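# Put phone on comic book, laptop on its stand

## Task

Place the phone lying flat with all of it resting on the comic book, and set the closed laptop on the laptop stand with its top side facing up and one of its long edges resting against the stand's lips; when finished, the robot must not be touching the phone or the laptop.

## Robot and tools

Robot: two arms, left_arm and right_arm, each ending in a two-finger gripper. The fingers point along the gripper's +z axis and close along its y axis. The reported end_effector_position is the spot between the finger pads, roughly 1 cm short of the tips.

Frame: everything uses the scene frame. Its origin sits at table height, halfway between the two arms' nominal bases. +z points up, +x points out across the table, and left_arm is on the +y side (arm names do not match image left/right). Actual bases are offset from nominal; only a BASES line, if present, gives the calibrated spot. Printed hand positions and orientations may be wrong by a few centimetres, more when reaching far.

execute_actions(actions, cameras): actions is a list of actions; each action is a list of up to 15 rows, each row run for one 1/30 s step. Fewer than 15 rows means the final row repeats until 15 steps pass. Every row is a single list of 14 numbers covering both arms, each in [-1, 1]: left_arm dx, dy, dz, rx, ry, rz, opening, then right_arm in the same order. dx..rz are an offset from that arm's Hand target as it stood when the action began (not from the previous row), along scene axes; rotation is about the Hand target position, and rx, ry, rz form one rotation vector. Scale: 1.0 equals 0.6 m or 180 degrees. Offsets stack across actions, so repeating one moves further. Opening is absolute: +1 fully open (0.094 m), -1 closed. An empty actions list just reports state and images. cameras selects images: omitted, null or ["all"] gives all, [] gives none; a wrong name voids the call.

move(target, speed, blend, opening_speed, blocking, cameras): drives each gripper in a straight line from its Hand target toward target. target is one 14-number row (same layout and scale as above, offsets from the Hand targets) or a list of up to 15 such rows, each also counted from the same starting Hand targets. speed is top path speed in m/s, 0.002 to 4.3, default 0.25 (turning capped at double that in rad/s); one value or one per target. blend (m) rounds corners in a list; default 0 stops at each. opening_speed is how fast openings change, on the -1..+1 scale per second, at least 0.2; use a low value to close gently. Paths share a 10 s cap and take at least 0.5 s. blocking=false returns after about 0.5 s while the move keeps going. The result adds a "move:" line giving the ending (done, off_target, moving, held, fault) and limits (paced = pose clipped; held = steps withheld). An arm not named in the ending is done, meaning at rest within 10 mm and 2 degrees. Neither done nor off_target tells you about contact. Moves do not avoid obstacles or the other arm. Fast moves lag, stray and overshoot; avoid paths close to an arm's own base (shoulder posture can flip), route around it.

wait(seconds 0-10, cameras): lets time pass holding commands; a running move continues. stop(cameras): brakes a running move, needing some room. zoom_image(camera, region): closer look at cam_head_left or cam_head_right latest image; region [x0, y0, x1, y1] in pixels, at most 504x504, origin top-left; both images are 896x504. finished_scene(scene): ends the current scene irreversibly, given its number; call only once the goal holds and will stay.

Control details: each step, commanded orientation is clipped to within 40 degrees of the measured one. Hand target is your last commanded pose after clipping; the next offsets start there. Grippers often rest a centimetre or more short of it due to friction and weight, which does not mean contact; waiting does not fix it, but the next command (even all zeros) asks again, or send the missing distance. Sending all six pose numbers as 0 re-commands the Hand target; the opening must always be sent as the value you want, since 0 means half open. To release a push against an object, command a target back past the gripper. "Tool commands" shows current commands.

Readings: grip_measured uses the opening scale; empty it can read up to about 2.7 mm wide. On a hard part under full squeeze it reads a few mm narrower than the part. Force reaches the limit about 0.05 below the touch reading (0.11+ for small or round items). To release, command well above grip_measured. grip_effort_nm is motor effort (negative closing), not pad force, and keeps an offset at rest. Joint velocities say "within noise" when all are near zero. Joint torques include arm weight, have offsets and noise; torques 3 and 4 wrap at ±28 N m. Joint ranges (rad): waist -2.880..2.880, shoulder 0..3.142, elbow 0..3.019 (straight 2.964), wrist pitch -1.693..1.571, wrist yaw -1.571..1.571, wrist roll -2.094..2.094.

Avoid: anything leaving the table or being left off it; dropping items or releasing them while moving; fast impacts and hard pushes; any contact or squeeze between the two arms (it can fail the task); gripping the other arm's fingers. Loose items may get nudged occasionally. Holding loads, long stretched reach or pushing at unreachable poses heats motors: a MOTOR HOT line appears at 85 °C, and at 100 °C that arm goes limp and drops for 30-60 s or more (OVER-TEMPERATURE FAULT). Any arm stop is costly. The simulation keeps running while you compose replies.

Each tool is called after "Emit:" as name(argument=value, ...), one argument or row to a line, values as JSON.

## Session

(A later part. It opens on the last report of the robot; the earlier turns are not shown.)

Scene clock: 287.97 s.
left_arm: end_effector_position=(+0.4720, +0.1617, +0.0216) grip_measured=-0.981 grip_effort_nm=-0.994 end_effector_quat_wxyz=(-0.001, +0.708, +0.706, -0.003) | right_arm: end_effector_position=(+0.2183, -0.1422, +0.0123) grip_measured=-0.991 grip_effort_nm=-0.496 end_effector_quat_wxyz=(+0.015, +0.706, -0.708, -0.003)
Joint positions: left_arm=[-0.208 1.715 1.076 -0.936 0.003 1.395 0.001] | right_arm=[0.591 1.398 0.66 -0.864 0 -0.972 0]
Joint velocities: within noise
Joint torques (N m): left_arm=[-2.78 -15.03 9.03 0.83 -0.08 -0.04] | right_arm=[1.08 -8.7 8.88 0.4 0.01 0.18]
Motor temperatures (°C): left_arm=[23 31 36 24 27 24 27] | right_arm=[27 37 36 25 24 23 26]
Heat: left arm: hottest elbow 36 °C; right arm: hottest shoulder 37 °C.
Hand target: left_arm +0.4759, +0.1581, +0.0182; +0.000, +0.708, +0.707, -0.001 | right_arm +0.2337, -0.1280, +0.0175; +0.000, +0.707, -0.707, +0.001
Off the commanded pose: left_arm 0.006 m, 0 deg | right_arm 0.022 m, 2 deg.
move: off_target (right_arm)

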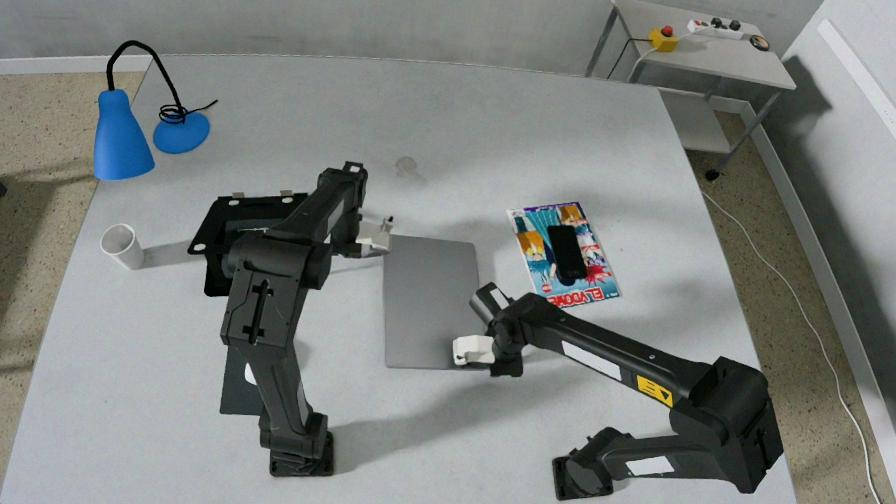

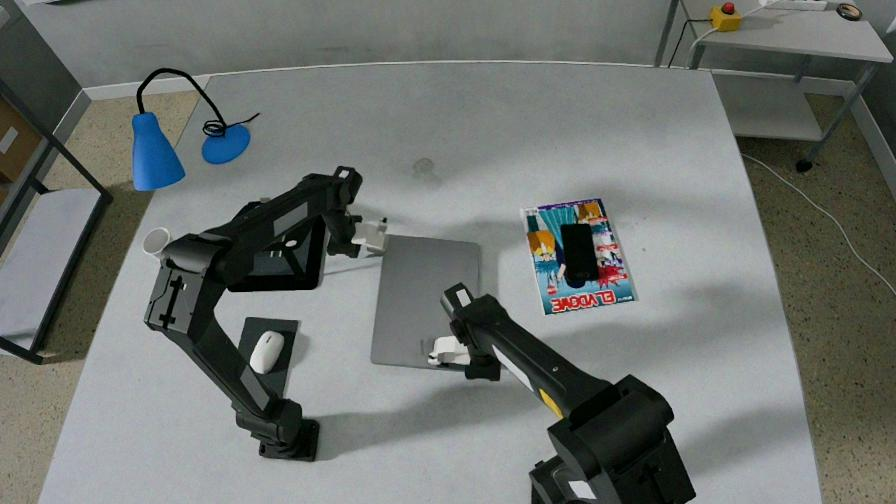

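Emit:
move(
  target=[
    [0.053,-0.067,0,0,0,0,-1,-0.053,0.067,0,0,0,0,-1],
  ],
  speed=0.1,
)

Emit:
zoom_image(
  camera="cam_head_right",
  region=[300, 180, 520, 390],
)

Emit:
zoom_image(
  camera="cam_head_left",
  region=[330, 200, 550, 400],
)

Scene clock: 292.97 s.
left_arm: end_effector_position=(+0.4885, +0.1293, +0.0122) grip_measured=-0.981 grip_effort_nm=-0.989 end_effector_quat_wxyz=(-0.010, +0.706, +0.708, -0.006) | right_arm: end_effector_position=(+0.1883, -0.1048, +0.0121) grip_measured=-0.991 grip_effort_nm=-0.496 end_effector_quat_wxyz=(+0.016, +0.706, -0.708, -0.001)
Joint positions: left_arm=[-0.27 1.79 1.153 -0.957 0 1.326 0.001] | right_arm=[0.752 1.399 0.66 -0.864 0 -0.811 0]
Joint velocities: within noise
Joint torques (N m): left_arm=[-2.32 -14.04 13.35 -0.02 0.09 -0.05] | right_arm=[1.26 -8.7 9.02 0.4 0.05 0.16]
Motor temperatures (°C): left_arm=[23 31 36 24 27 24 27] | right_arm=[27 36 37 25 24 23 26]
Heat: left arm: hottest elbow 36 °C; right arm: hottest elbow 37 °C.
Hand target: left_arm +0.5077, +0.1179, +0.0183; +0.000, +0.708, +0.707, -0.001 | right_arm +0.2019, -0.0879, +0.0175; +0.001, +0.707, -0.707, +0.001
Off the commanded pose: left_arm 0.023 m, 1 deg | right_arm 0.022 m, 2 deg.
move: off_target (left_arm, right_arm)

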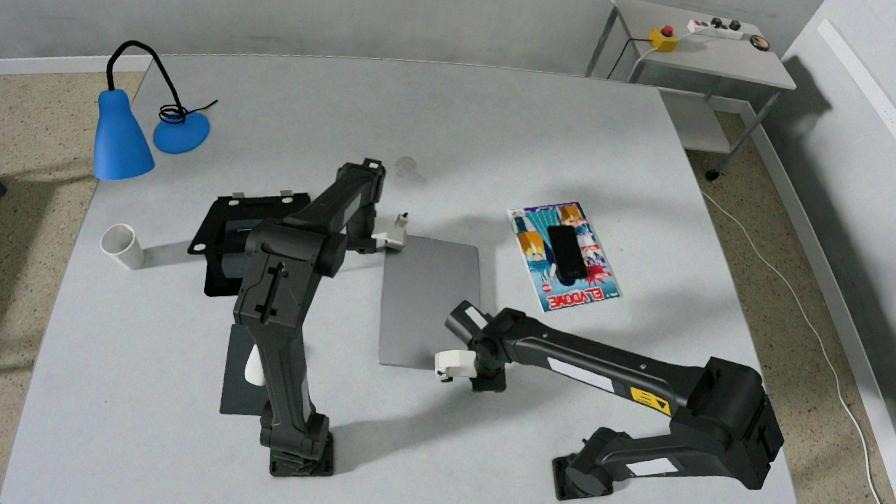

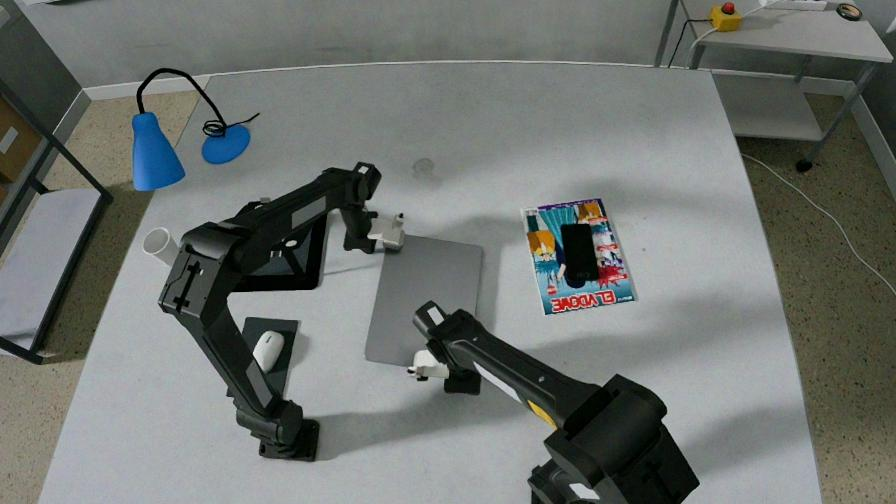

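Scaled by 2.291.

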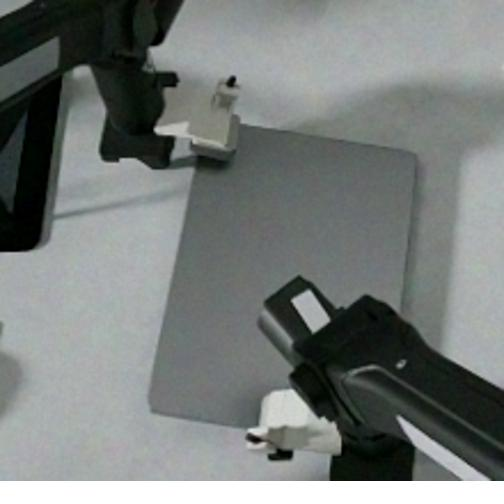

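Scaled by 2.291.

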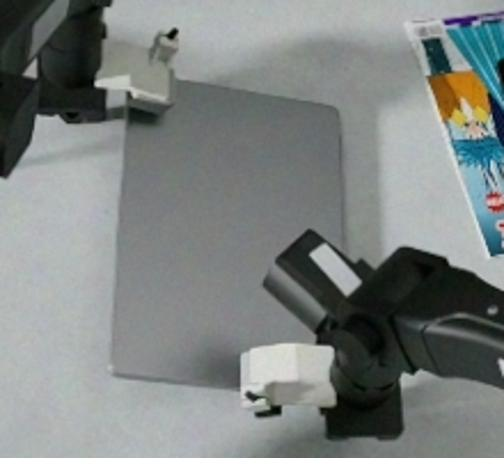

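Emit:
move(
  target=[
    [0.008,-0.075,0.006,0,0,0,-1,0.035,0.06,0,0,0,0,-1],
  ],
  speed=0.1,
)

Emit:
zoom_image(
  camera="cam_head_right",
  region=[300, 180, 520, 390],
)

Emit:
zoom_image(
  camera="cam_head_left",
  region=[330, 200, 550, 400],
)

Scene clock: 297.83 s.
left_arm: end_effector_position=(+0.4946, +0.0941, +0.0131) grip_measured=-0.981 grip_effort_nm=-0.984 end_effector_quat_wxyz=(-0.015, +0.702, +0.712, -0.005) | right_arm: end_effector_position=(+0.1950, -0.0826, +0.0109) grip_measured=-0.991 grip_effort_nm=-0.486 end_effector_quat_wxyz=(+0.033, +0.707, -0.707, -0.001)
Joint positions: left_arm=[-0.339 1.826 1.209 -0.985 -0.004 1.246 0.001] | right_arm=[0.786 1.474 0.733 -0.895 -0.003 -0.779 0]
Joint velocities: within noise
Joint torques (N m): left_arm=[-3.6 -16.44 13.57 -0.14 0.28 -0.08] | right_arm=[1.14 -8.47 11.26 0.91 0.13 0.21]
Motor temperatures (°C): left_arm=[23 31 36 24 27 24 28] | right_arm=[27 36 37 25 24 23 26]
Heat: left arm: hottest elbow 36 °C; right arm: hottest elbow 37 °C.
Hand target: left_arm +0.5126, +0.0729, +0.0219; +0.000, +0.707, +0.707, -0.001 | right_arm +0.2230, -0.0518, +0.0176; +0.000, +0.707, -0.707, +0.001
Off the commanded pose: left_arm 0.029 m, 2 deg | right_arm 0.042 m, 4 deg.
move: off_target (left_arm, right_arm)

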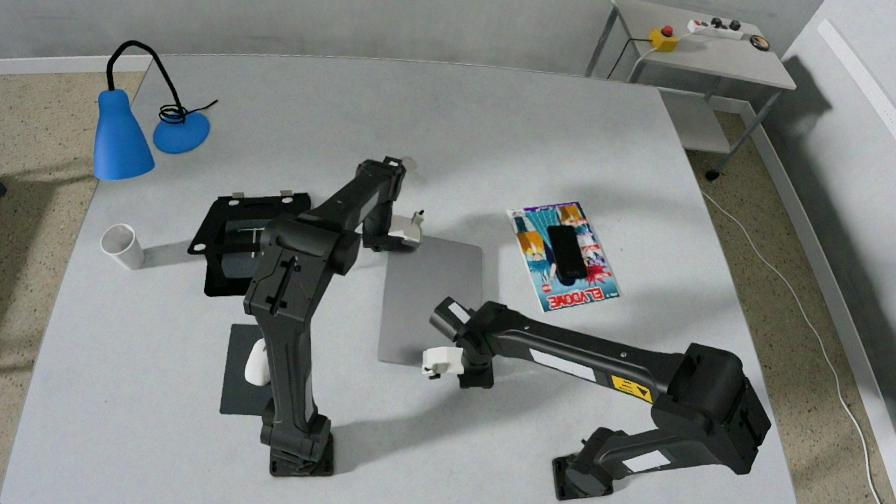

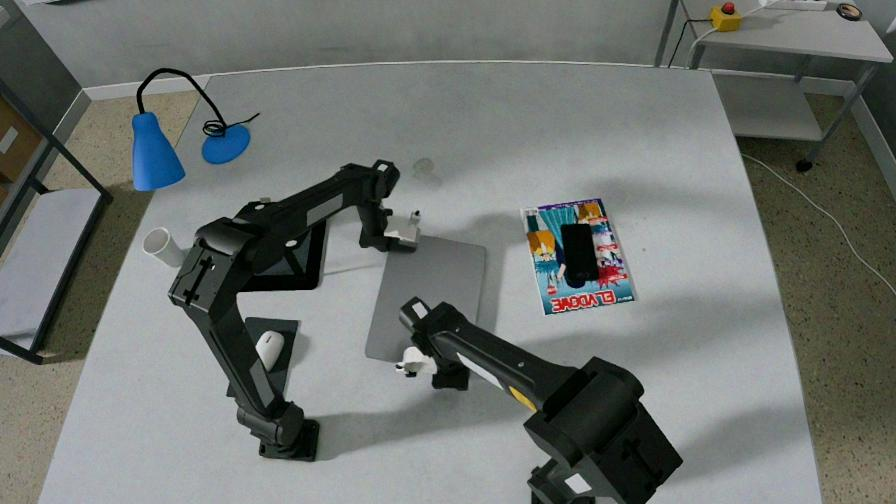

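Scaled by 2.291.

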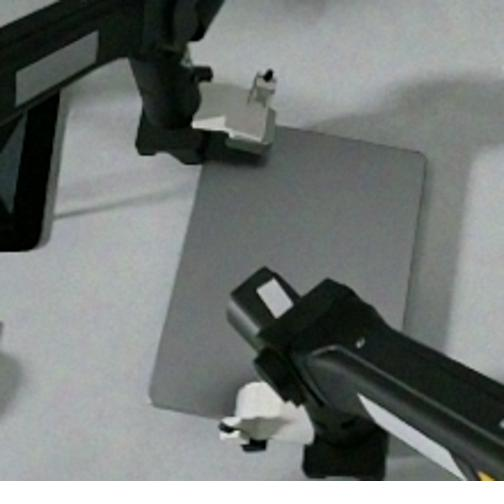

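Scaled by 2.291.

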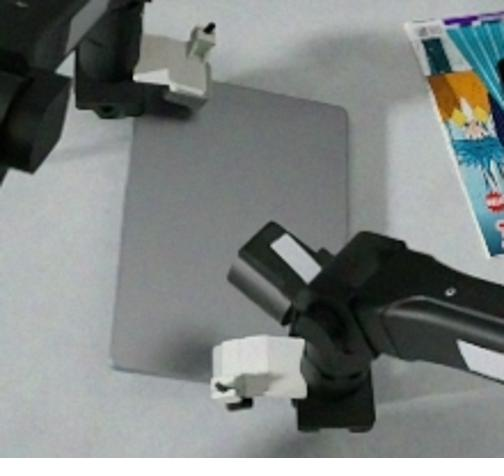

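Emit:
move(
  target=[
    [0.0,0.0,0.02,0,0,0,-1,0,0,0.02,0,0,0,-1],
    [0.0,-0.04,0.02,0,0,0,-1,0.01,0.04,0.02,0,0,0,-1],
  ],
  speed=0.1,
)

Emit:
zoom_image(
  camera="cam_head_right",
  region=[300, 180, 520, 390],
)

Emit:
zoom_image(
  camera="cam_head_left",
  region=[330, 200, 550, 400],
)

Scene clock: 302.90 s.
left_arm: end_effector_position=(+0.4983, +0.0732, +0.0255) grip_measured=-0.981 grip_effort_nm=-0.984 end_effector_quat_wxyz=(-0.013, +0.699, +0.715, -0.003) | right_arm: end_effector_position=(+0.1996, -0.0585, +0.0161) grip_measured=-0.991 grip_effort_nm=-0.486 end_effector_quat_wxyz=(+0.037, +0.706, -0.707, -0.003)
Joint positions: left_arm=[-0.377 1.828 1.251 -1.02 -0.005 1.2 0.001] | right_arm=[0.824 1.517 0.8 -0.927 -0.009 -0.741 0]
Joint velocities: within noise
Joint torques (N m): left_arm=[-3.84 -15.21 13.9 -0.09 0.32 -0.07] | right_arm=[0.73 -10.58 11.79 0.54 0.33 0.18]
Motor temperatures (°C): left_arm=[23 31 36 24 27 24 28] | right_arm=[27 36 38 25 24 23 26]
Heat: left arm: hottest elbow 36 °C; right arm: hottest elbow 38 °C.
Hand target: left_arm +0.5125, +0.0490, +0.0338; +0.000, +0.707, +0.707, -0.001 | right_arm +0.2290, -0.0278, +0.0296; +0.000, +0.707, -0.707, +0.001
Off the commanded pose: left_arm 0.029 m, 2 deg | right_arm 0.045 m, 4 deg.
move: off_target (left_arm, right_arm)

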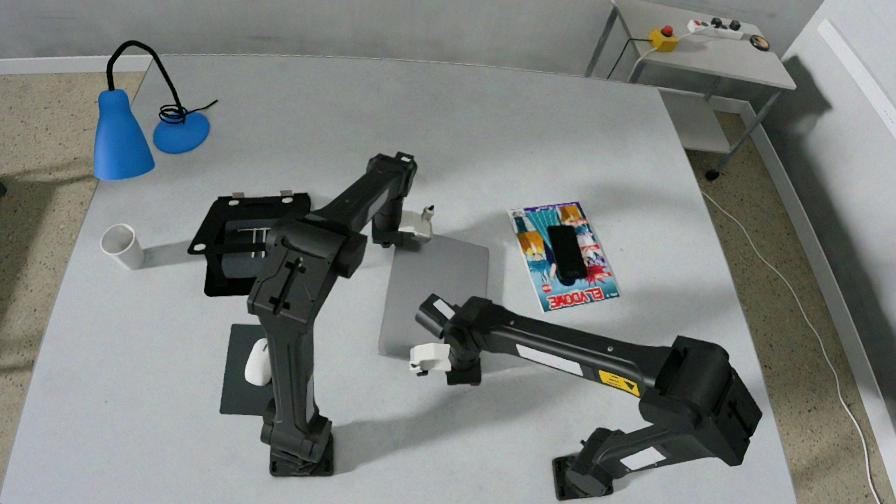

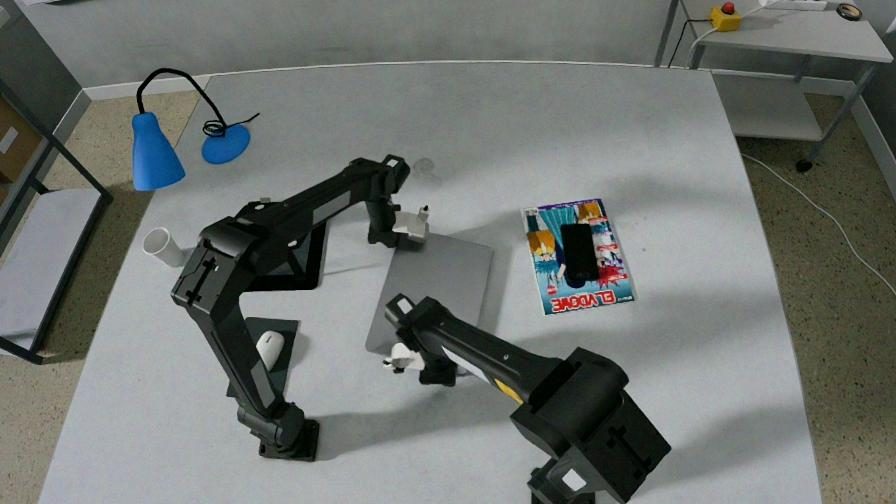

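Scaled by 2.291.

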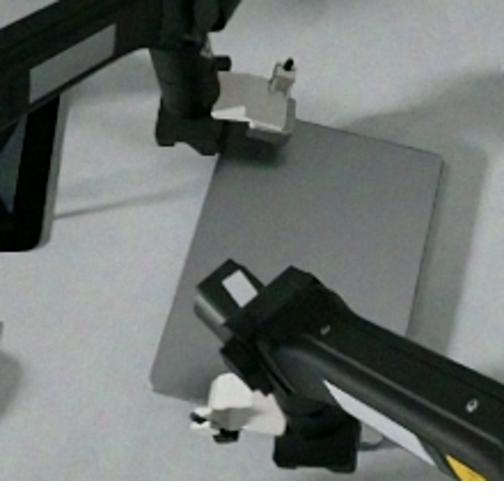

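Scaled by 2.291.

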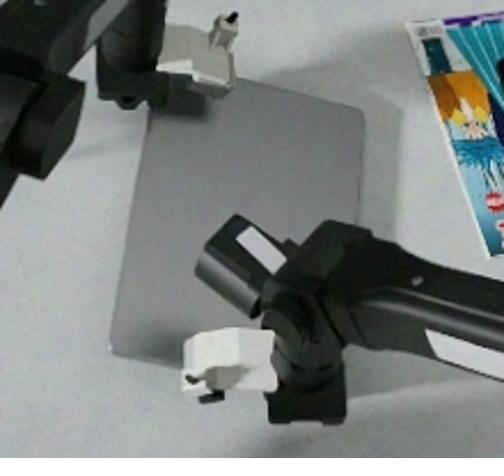

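Emit:
move(
  target=[
    [0.01,-0.06,0,0,0,0,-1,-0.055,0.04,0,0,0,0,-1],
  ],
  speed=0.1,
)

Emit:
zoom_image(
  camera="cam_head_right",
  region=[300, 180, 520, 390],
)

Emit:
zoom_image(
  camera="cam_head_left",
  region=[330, 200, 550, 400],
)

Scene clock: 310.70 s.
left_arm: end_effector_position=(+0.5017, +0.0317, +0.0227) grip_measured=-0.981 grip_effort_nm=-0.989 end_effector_quat_wxyz=(-0.016, +0.704, +0.710, -0.004) | right_arm: end_effector_position=(+0.1836, -0.0256, +0.0234) grip_measured=-0.991 grip_effort_nm=-0.486 end_effector_quat_wxyz=(+0.019, +0.707, -0.707, +0.002)
Joint positions: left_arm=[-0.451 1.876 1.317 -1.044 -0.005 1.142 0.001] | right_arm=[0.924 1.517 0.827 -0.918 -0.001 -0.641 0]
Joint velocities: within noise
Joint torques (N m): left_arm=[-3.02 -17.38 14.22 -0.35 0.29 -0.11] | right_arm=[1.32 -11.05 9.8 0.39 0.07 0.27]
Motor temperatures (°C): left_arm=[23 31 37 24 27 24 28] | right_arm=[27 36 40 25 24 23 26]
Heat: left arm: hottest elbow 37 °C; right arm: hottest elbow 40 °C.
Hand target: left_arm +0.5185, +0.0131, +0.0338; +0.000, +0.707, +0.707, -0.001 | right_arm +0.1958, -0.0038, +0.0295; +0.001, +0.707, -0.707, +0.001
Off the commanded pose: left_arm 0.027 m, 2 deg | right_arm 0.026 m, 2 deg.
move: off_target (left_arm, right_arm)

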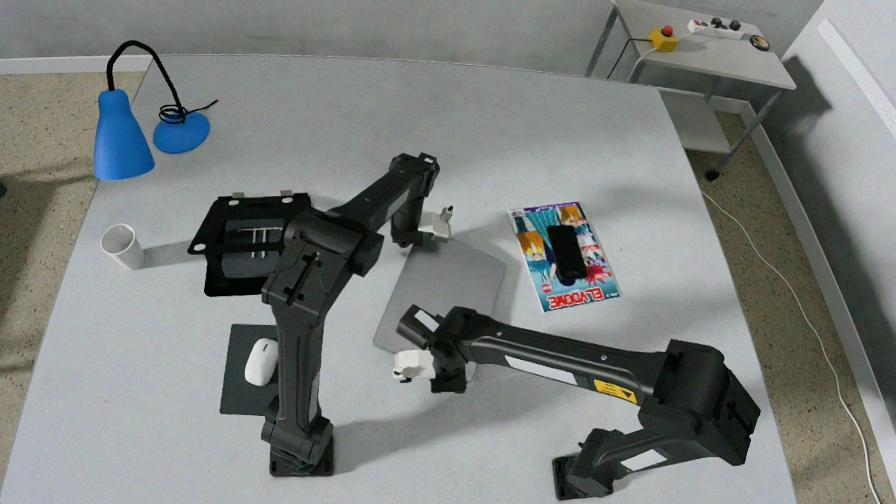

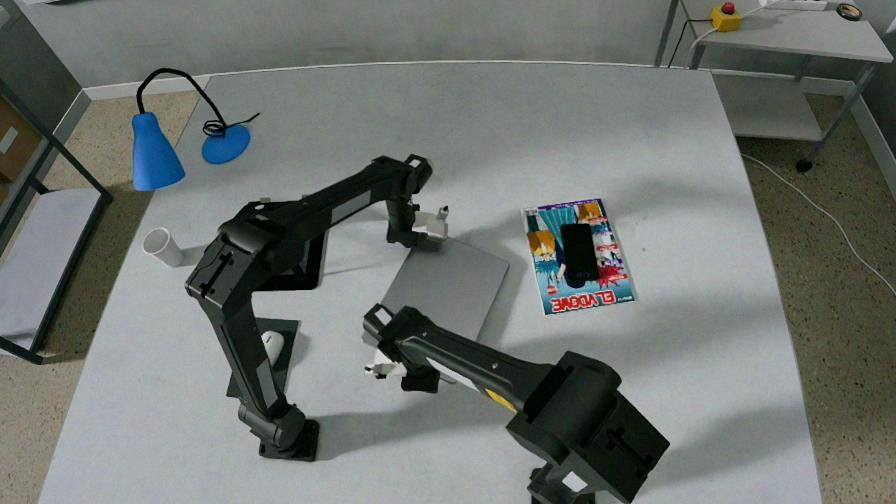

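Scaled by 2.291.

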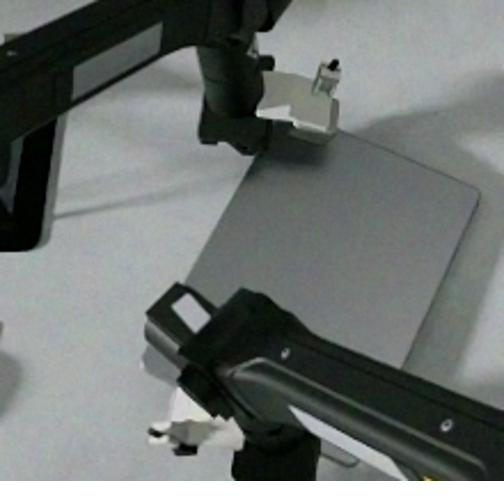

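Scaled by 2.291.

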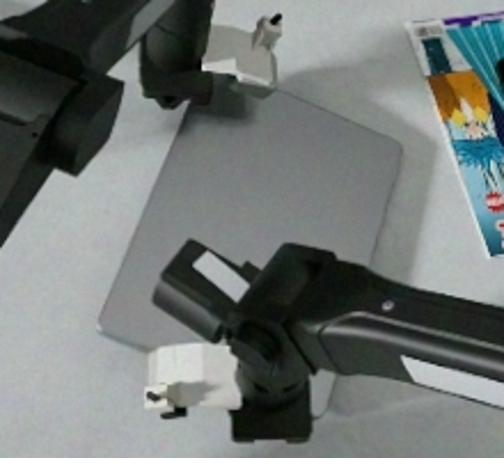

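Emit:
move(
  target=[
    [0,0,0,0,0,0,-1,-0.085,-0.044,0,0,0,0,-1],
    [0,0,0,0,0,0,-1,-0.085,-0.21,0,0,0,0,-1],
    [0,0,0,0,0,0,-1,0.02,-0.21,0,0,0,0,-1],
  ],
  speed=0.15,
)

Emit:
zoom_image(
  camera="cam_head_right",
  region=[300, 180, 520, 390],
)

Emit:
zoom_image(
  camera="cam_head_left",
  region=[330, 200, 550, 400],
)

Scene clock: 319.00 s.
left_arm: end_effector_position=(+0.5017, +0.0317, +0.0227) grip_measured=-0.981 grip_effort_nm=-0.989 end_effector_quat_wxyz=(-0.016, +0.704, +0.710, -0.004) | right_arm: end_effector_position=(+0.1876, -0.1413, +0.0215) grip_measured=-0.991 grip_effort_nm=-0.486 end_effector_quat_wxyz=(+0.017, +0.709, -0.705, +0.000)
Joint positions: left_arm=[-0.451 1.876 1.317 -1.044 -0.005 1.141 0.001] | right_arm=[0.659 1.313 0.61 -0.902 0.004 -0.911 0]
Joint velocities: within noise
Joint torques (N m): left_arm=[-2.9 -17.2 14.11 -0.35 0.27 -0.08] | right_arm=[-0.44 -7.36 9.59 0.27 -0.09 0.13]
Motor temperatures (°C): left_arm=[23 30 37 24 27 24 28] | right_arm=[27 35 39 25 24 23 26]
Heat: left arm: hottest elbow 37 °C; right arm: hottest elbow 39 °C.
Hand target: left_arm +0.5186, +0.0131, +0.0338; +0.000, +0.707, +0.707, -0.001 | right_arm +0.2079, -0.1298, +0.0295; +0.000, +0.707, -0.707, +0.001
Off the commanded pose: left_arm 0.027 m, 2 deg | right_arm 0.025 m, 2 deg.
move: off_target (left_arm, right_arm)

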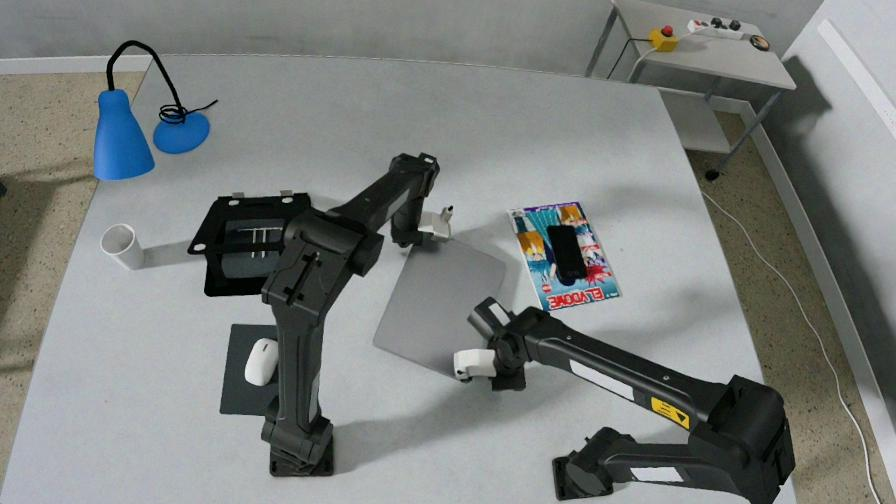

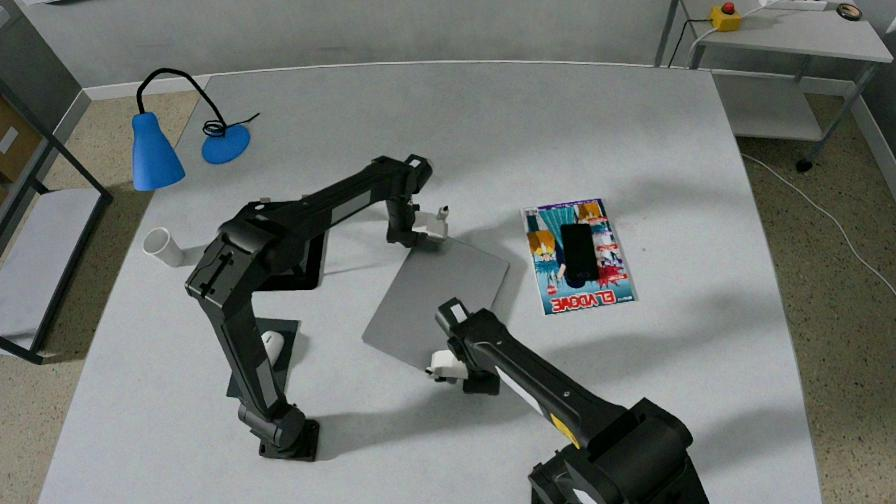

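Scaled by 2.291.

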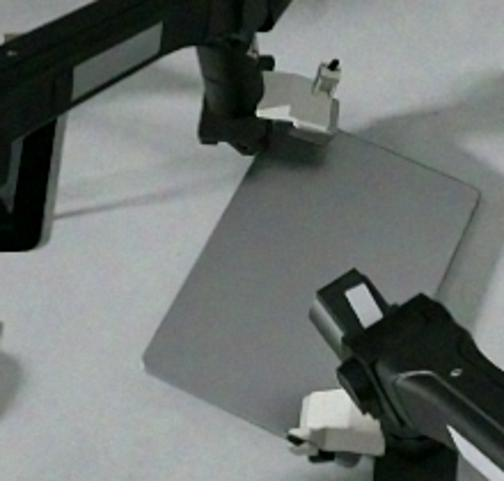

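Scaled by 2.291.

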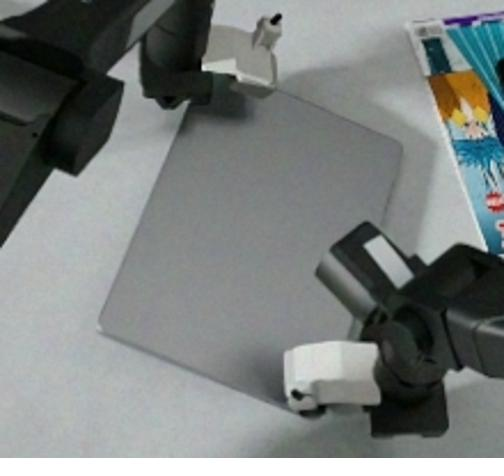

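Emit:
move(
  target=[
    [-0.01,-0.03,0,0,0,0,-1,0.005,0.08,0,0,0,0,-1],
    [-0.056,-0.105,0,0,0,0,-1,0.055,0.175,0,0,0,0,-1],
  ],
  speed=0.12,
)

Emit:
zoom_image(
  camera="cam_head_right",
  region=[300, 180, 520, 390],
)

Emit:
zoom_image(
  camera="cam_head_left",
  region=[330, 200, 550, 400],
)

Scene clock: 331.07 s.
left_arm: end_effector_position=(+0.4868, -0.0205, +0.0294) grip_measured=-0.981 grip_effort_nm=-0.984 end_effector_quat_wxyz=(-0.006, +0.693, +0.721, +0.003) | right_arm: end_effector_position=(+0.2018, -0.0638, +0.0180) grip_measured=-0.991 grip_effort_nm=-0.486 end_effector_quat_wxyz=(+0.050, +0.710, -0.702, -0.004)
Joint positions: left_arm=[-0.554 1.879 1.341 -1.044 -0.009 1.006 0.001] | right_arm=[0.807 1.524 0.813 -0.959 -0.011 -0.77 0]
Joint velocities: within noise
Joint torques (N m): left_arm=[-5.13 -17.73 12.59 -0.09 0.46 -0.07] | right_arm=[0.62 -10.05 12.74 1.29 0.37 0.28]
Motor temperatures (°C): left_arm=[23 30 37 24 27 24 28] | right_arm=[27 35 40 25 24 23 26]
Heat: left arm: hottest elbow 37 °C; right arm: hottest elbow 40 °C.
Hand target: left_arm +0.4849, -0.0500, +0.0338; +0.000, +0.708, +0.707, -0.001 | right_arm +0.2408, -0.0249, +0.0295; +0.001, +0.707, -0.707, +0.001
Off the commanded pose: left_arm 0.030 m, 2 deg | right_arm 0.056 m, 6 deg.
move: off_target (left_arm, right_arm)

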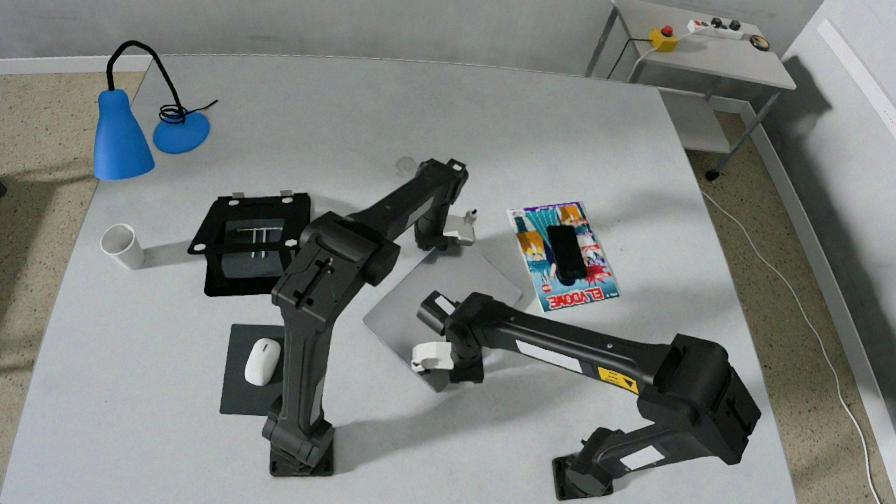

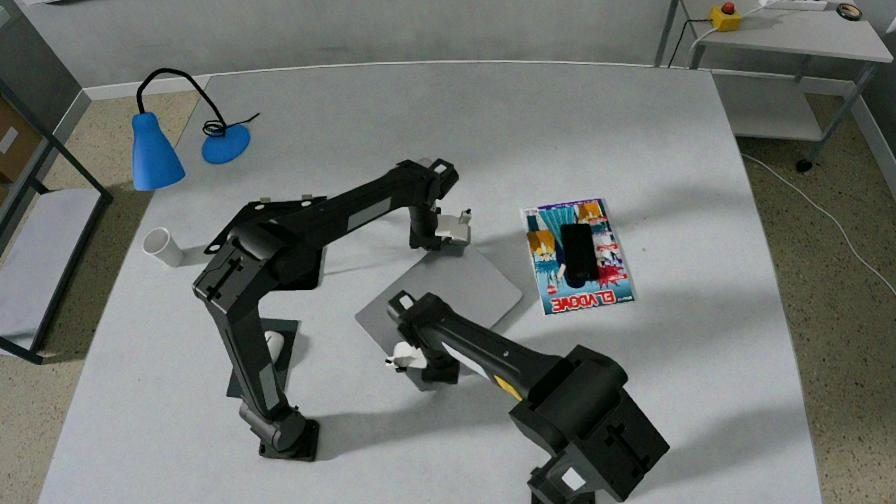

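Scaled by 2.291.

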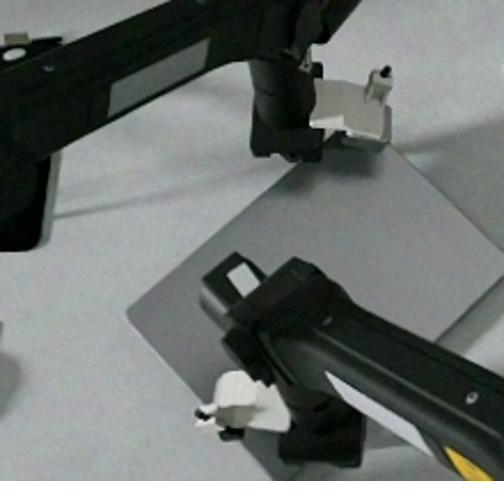

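Scaled by 2.291.

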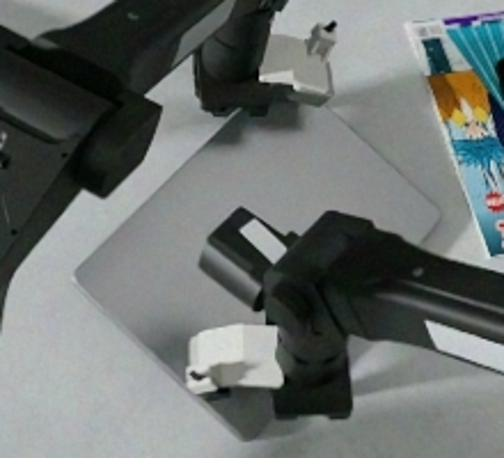

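Emit:
move(
  target=[
    [-0.11,-0.1,0,0,0,0,-1,0.0,0.02,0.01,0,0,0,-1],
  ],
  speed=0.12,
)

Emit:
zoom_image(
  camera="cam_head_right",
  region=[300, 180, 560, 430],
)

Emit:
zoom_image(
  camera="cam_head_left",
  region=[330, 200, 590, 450],
)

Scene clock: 339.77 s.
left_arm: end_effector_position=(+0.4520, -0.0852, +0.0312) grip_measured=-0.981 grip_effort_nm=-0.974 end_effector_quat_wxyz=(+0.009, +0.682, +0.731, +0.011) | right_arm: end_effector_position=(+0.1964, -0.0438, +0.0225) grip_measured=-0.991 grip_effort_nm=-0.481 end_effector_quat_wxyz=(+0.049, +0.717, -0.696, -0.014)
Joint positions: left_arm=[-0.696 1.875 1.341 -1.017 -0.02 0.835 0.001] | right_arm=[0.847 1.539 0.847 -0.974 -0.033 -0.749 0]
Joint velocities: within noise
Joint torques (N m): left_arm=[-6.01 -20.37 7.82 -0.54 0.82 0.03] | right_arm=[-0.67 -10.75 12.75 1.02 1.14 0.31]
Motor temperatures (°C): left_arm=[23 30 38 24 27 24 28] | right_arm=[27 34 40 25 24 23 26]
Heat: left arm: hottest elbow 38 °C; right arm: hottest elbow 40 °C.
Hand target: left_arm +0.4190, -0.1100, +0.0338; +0.000, +0.707, +0.707, -0.001 | right_arm +0.2408, -0.0128, +0.0354; +0.001, +0.707, -0.707, +0.001
Off the commanded pose: left_arm 0.041 m, 4 deg | right_arm 0.056 m, 6 deg.
move: off_target (left_arm, right_arm)

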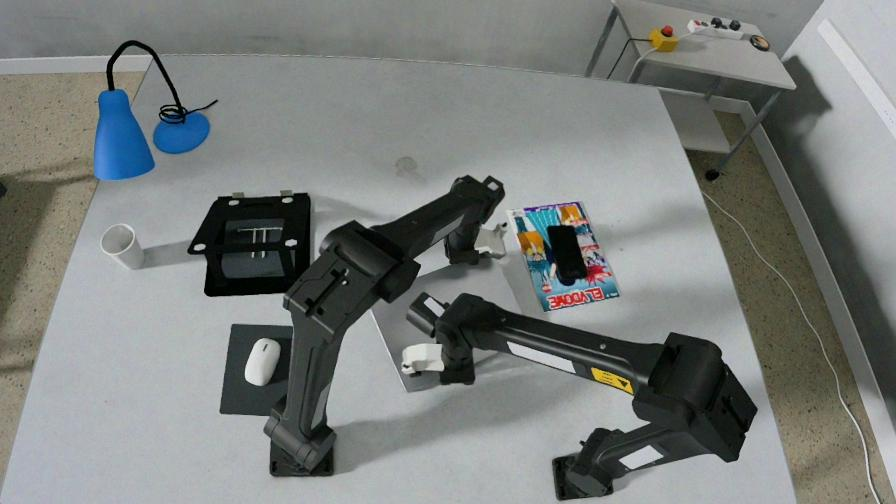

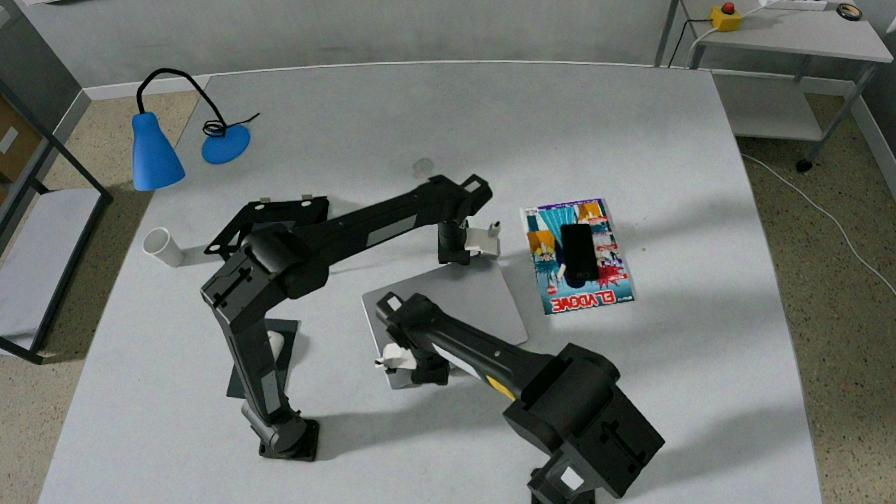

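Scaled by 1.938.

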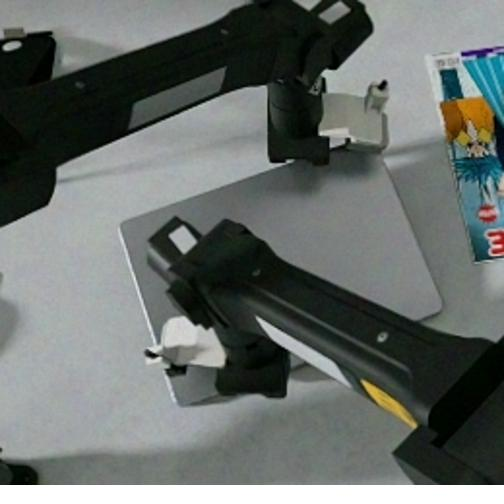

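Scaled by 1.938.

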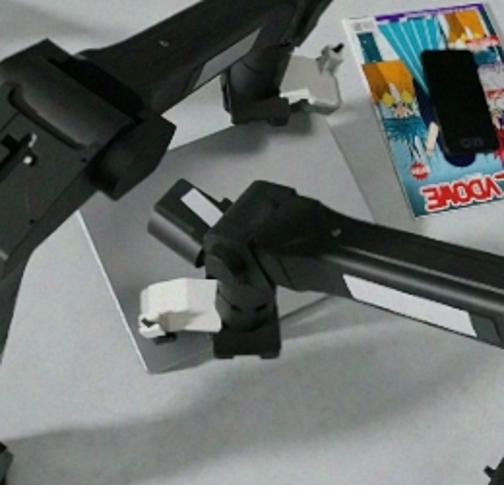

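Emit:
move(
  target=[
    [-0.1,-0.025,0,0,0,0,-1,0.0,0.0,0,0,0,0,-1],
  ],
  speed=0.12,
)

Emit:
zoom_image(
  camera="cam_head_right",
  region=[300, 180, 560, 430],
)

Emit:
zoom_image(
  camera="cam_head_left",
  region=[330, 200, 590, 450],
)

Scene clock: 345.13 s.
left_arm: end_effector_position=(+0.4179, -0.1178, +0.0492) grip_measured=-0.981 grip_effort_nm=-0.974 end_effector_quat_wxyz=(+0.047, +0.678, +0.733, +0.016) | right_arm: end_effector_position=(+0.1925, -0.0381, +0.0234) grip_measured=-0.991 grip_effort_nm=-0.481 end_effector_quat_wxyz=(+0.048, +0.720, -0.692, -0.020)
Joint positions: left_arm=[-0.788 1.801 1.281 -0.957 -0.033 0.735 0.001] | right_arm=[0.86 1.541 0.851 -0.975 -0.046 -0.748 0]
Joint velocities: within noise
Joint torques (N m): left_arm=[-6.89 -18.37 4.3 -1.46 1.13 0.08] | right_arm=[-1.67 -10.87 12.41 1.05 1.61 0.28]
Motor temperatures (°C): left_arm=[23 30 37 24 28 24 28] | right_arm=[27 34 41 25 25 23 26]
Heat: left arm: hottest elbow 37 °C; right arm: hottest elbow 41 °C.
Hand target: left_arm +0.3589, -0.1251, +0.0338; +0.000, +0.708, +0.707, -0.001 | right_arm +0.2409, -0.0128, +0.0355; +0.000, +0.707, -0.707, +0.001
Off the commanded pose: left_arm 0.061 m, 7 deg | right_arm 0.056 m, 6 deg.
move: off_target (left_arm, right_arm)

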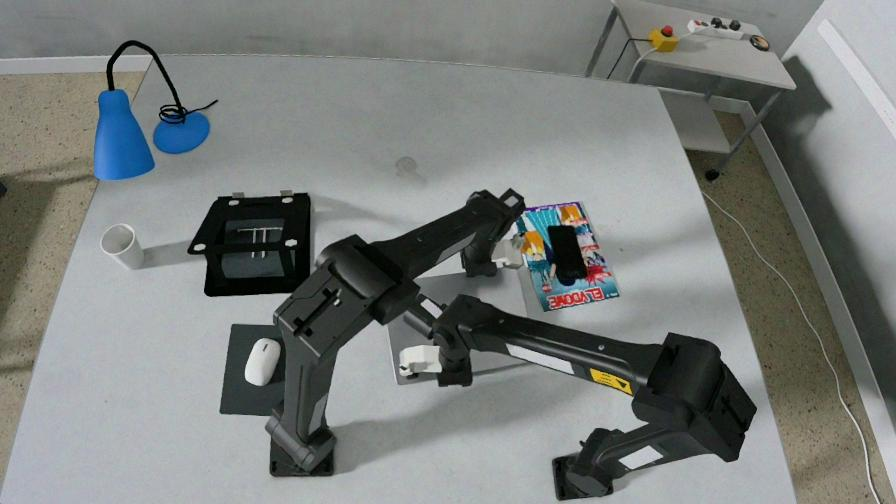

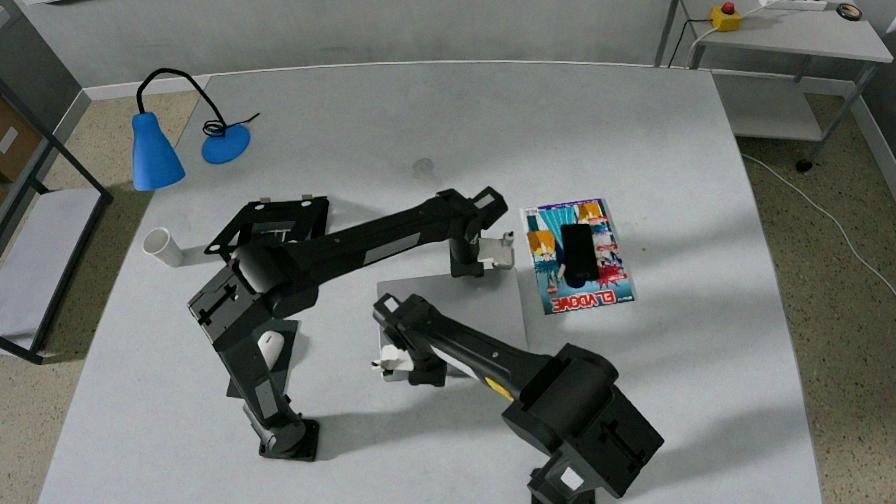

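Scaled by 1.938.

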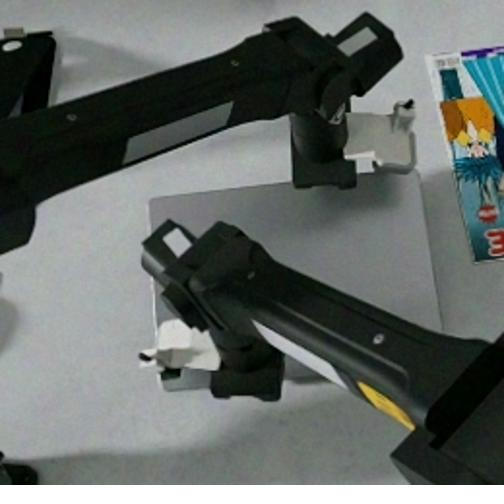

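Scaled by 1.938.

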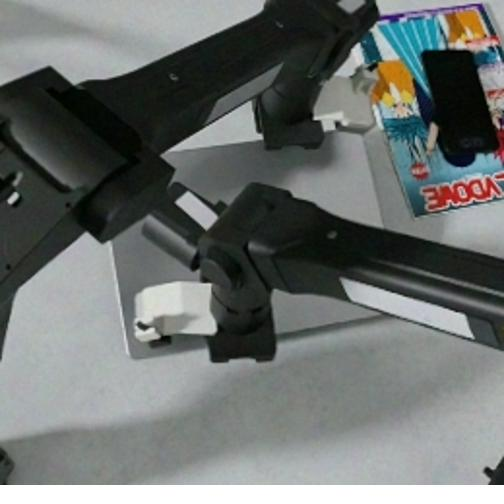

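Emit:
move(
  target=[
    [0.165,0.02,0.05,0,0,0,-1,-0.11,-0.02,0,0,0,0,-1],
    [0.165,0.05,0.35,0,0,0,-1,-0.14,-0.02,0,0,0,0,-1],
    [0.165,0.4,0.4,0,0,0,-1,-0.14,0.17,0,0,0,0,-1],
  ],
  speed=0.15,
)

Emit:
zoom_image(
  camera="cam_head_right",
  region=[300, 180, 560, 430],
)

Emit:
zoom_image(
  camera="cam_head_left",
  region=[330, 200, 590, 450],
)

Scene clock: 356.07 s.
left_arm: end_effector_position=(+0.4646, +0.1093, +0.2695) grip_measured=-0.982 grip_effort_nm=-0.965 end_effector_quat_wxyz=(+0.000, +0.707, +0.707, +0.001) | right_arm: end_effector_position=(+0.1522, +0.0693, +0.0304) grip_measured=-0.991 grip_effort_nm=-0.471 end_effector_quat_wxyz=(+0.008, +0.706, -0.708, +0.002)
Joint positions: left_arm=[-0.327 1.524 1.532 -1.578 -0.002 1.273 0.001] | right_arm=[1.12 1.643 1.006 -0.951 -0.001 -0.442 0]
Joint velocities: within noise
Joint torques (N m): left_arm=[-0.73 -16.62 9.36 0.06 0.13 0.03] | right_arm=[1.2 -13.45 10.28 -0.28 0.07 0.23]
Motor temperatures (°C): left_arm=[23 30 36 24 28 24 28] | right_arm=[27 34 42 25 26 23 26]
Heat: left arm: hottest elbow 36 °C; right arm: hottest elbow 42 °C.
Hand target: left_arm +0.4579, +0.1150, +0.2737; +0.000, +0.707, +0.707, -0.001 | right_arm +0.1568, +0.0892, +0.0356; +0.001, +0.707, -0.707, +0.001
Off the commanded pose: left_arm 0.010 m, 0 deg | right_arm 0.021 m, 1 deg.
move: off_target (right_arm)

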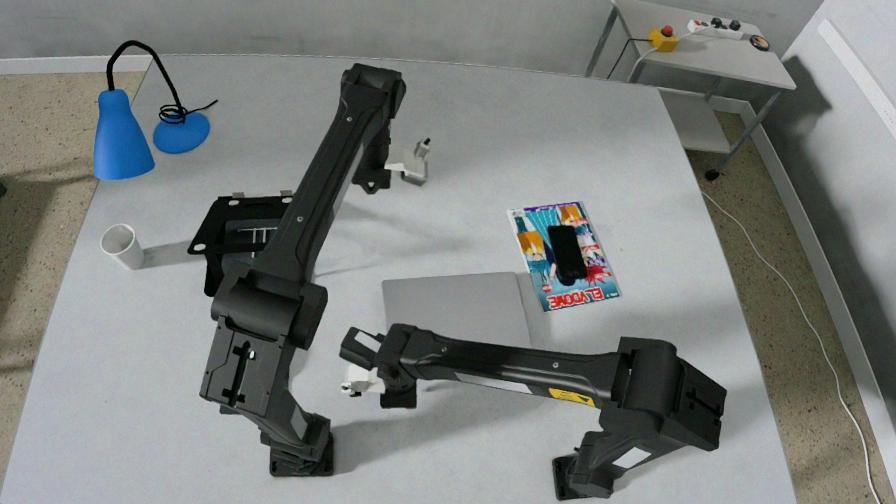

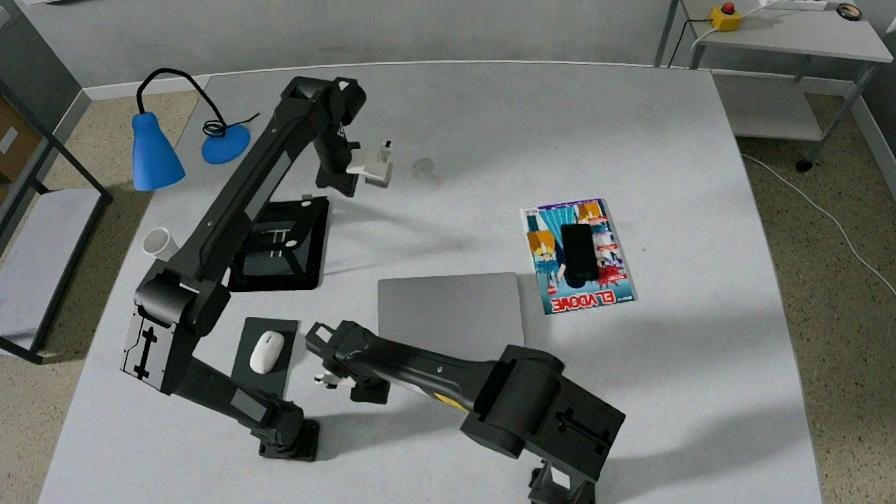

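Scaled by 1.938.

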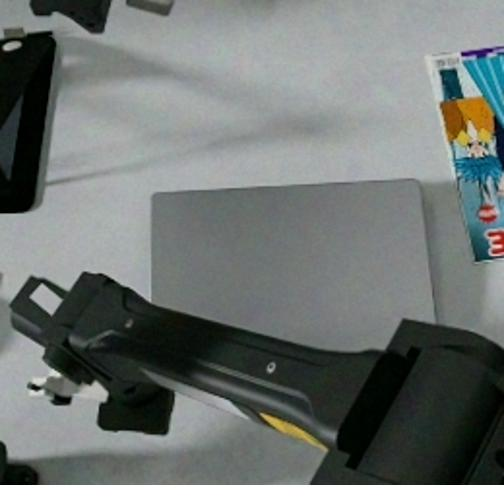

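Scaled by 1.938.

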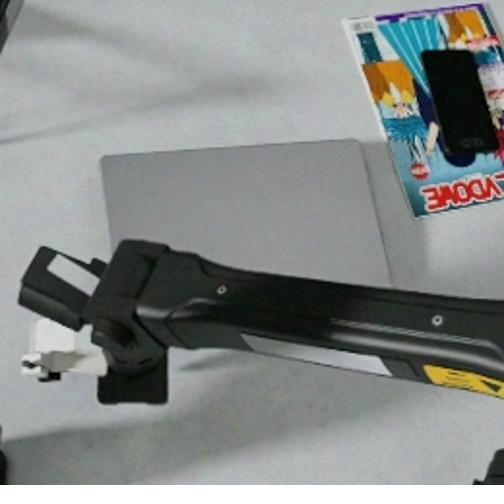

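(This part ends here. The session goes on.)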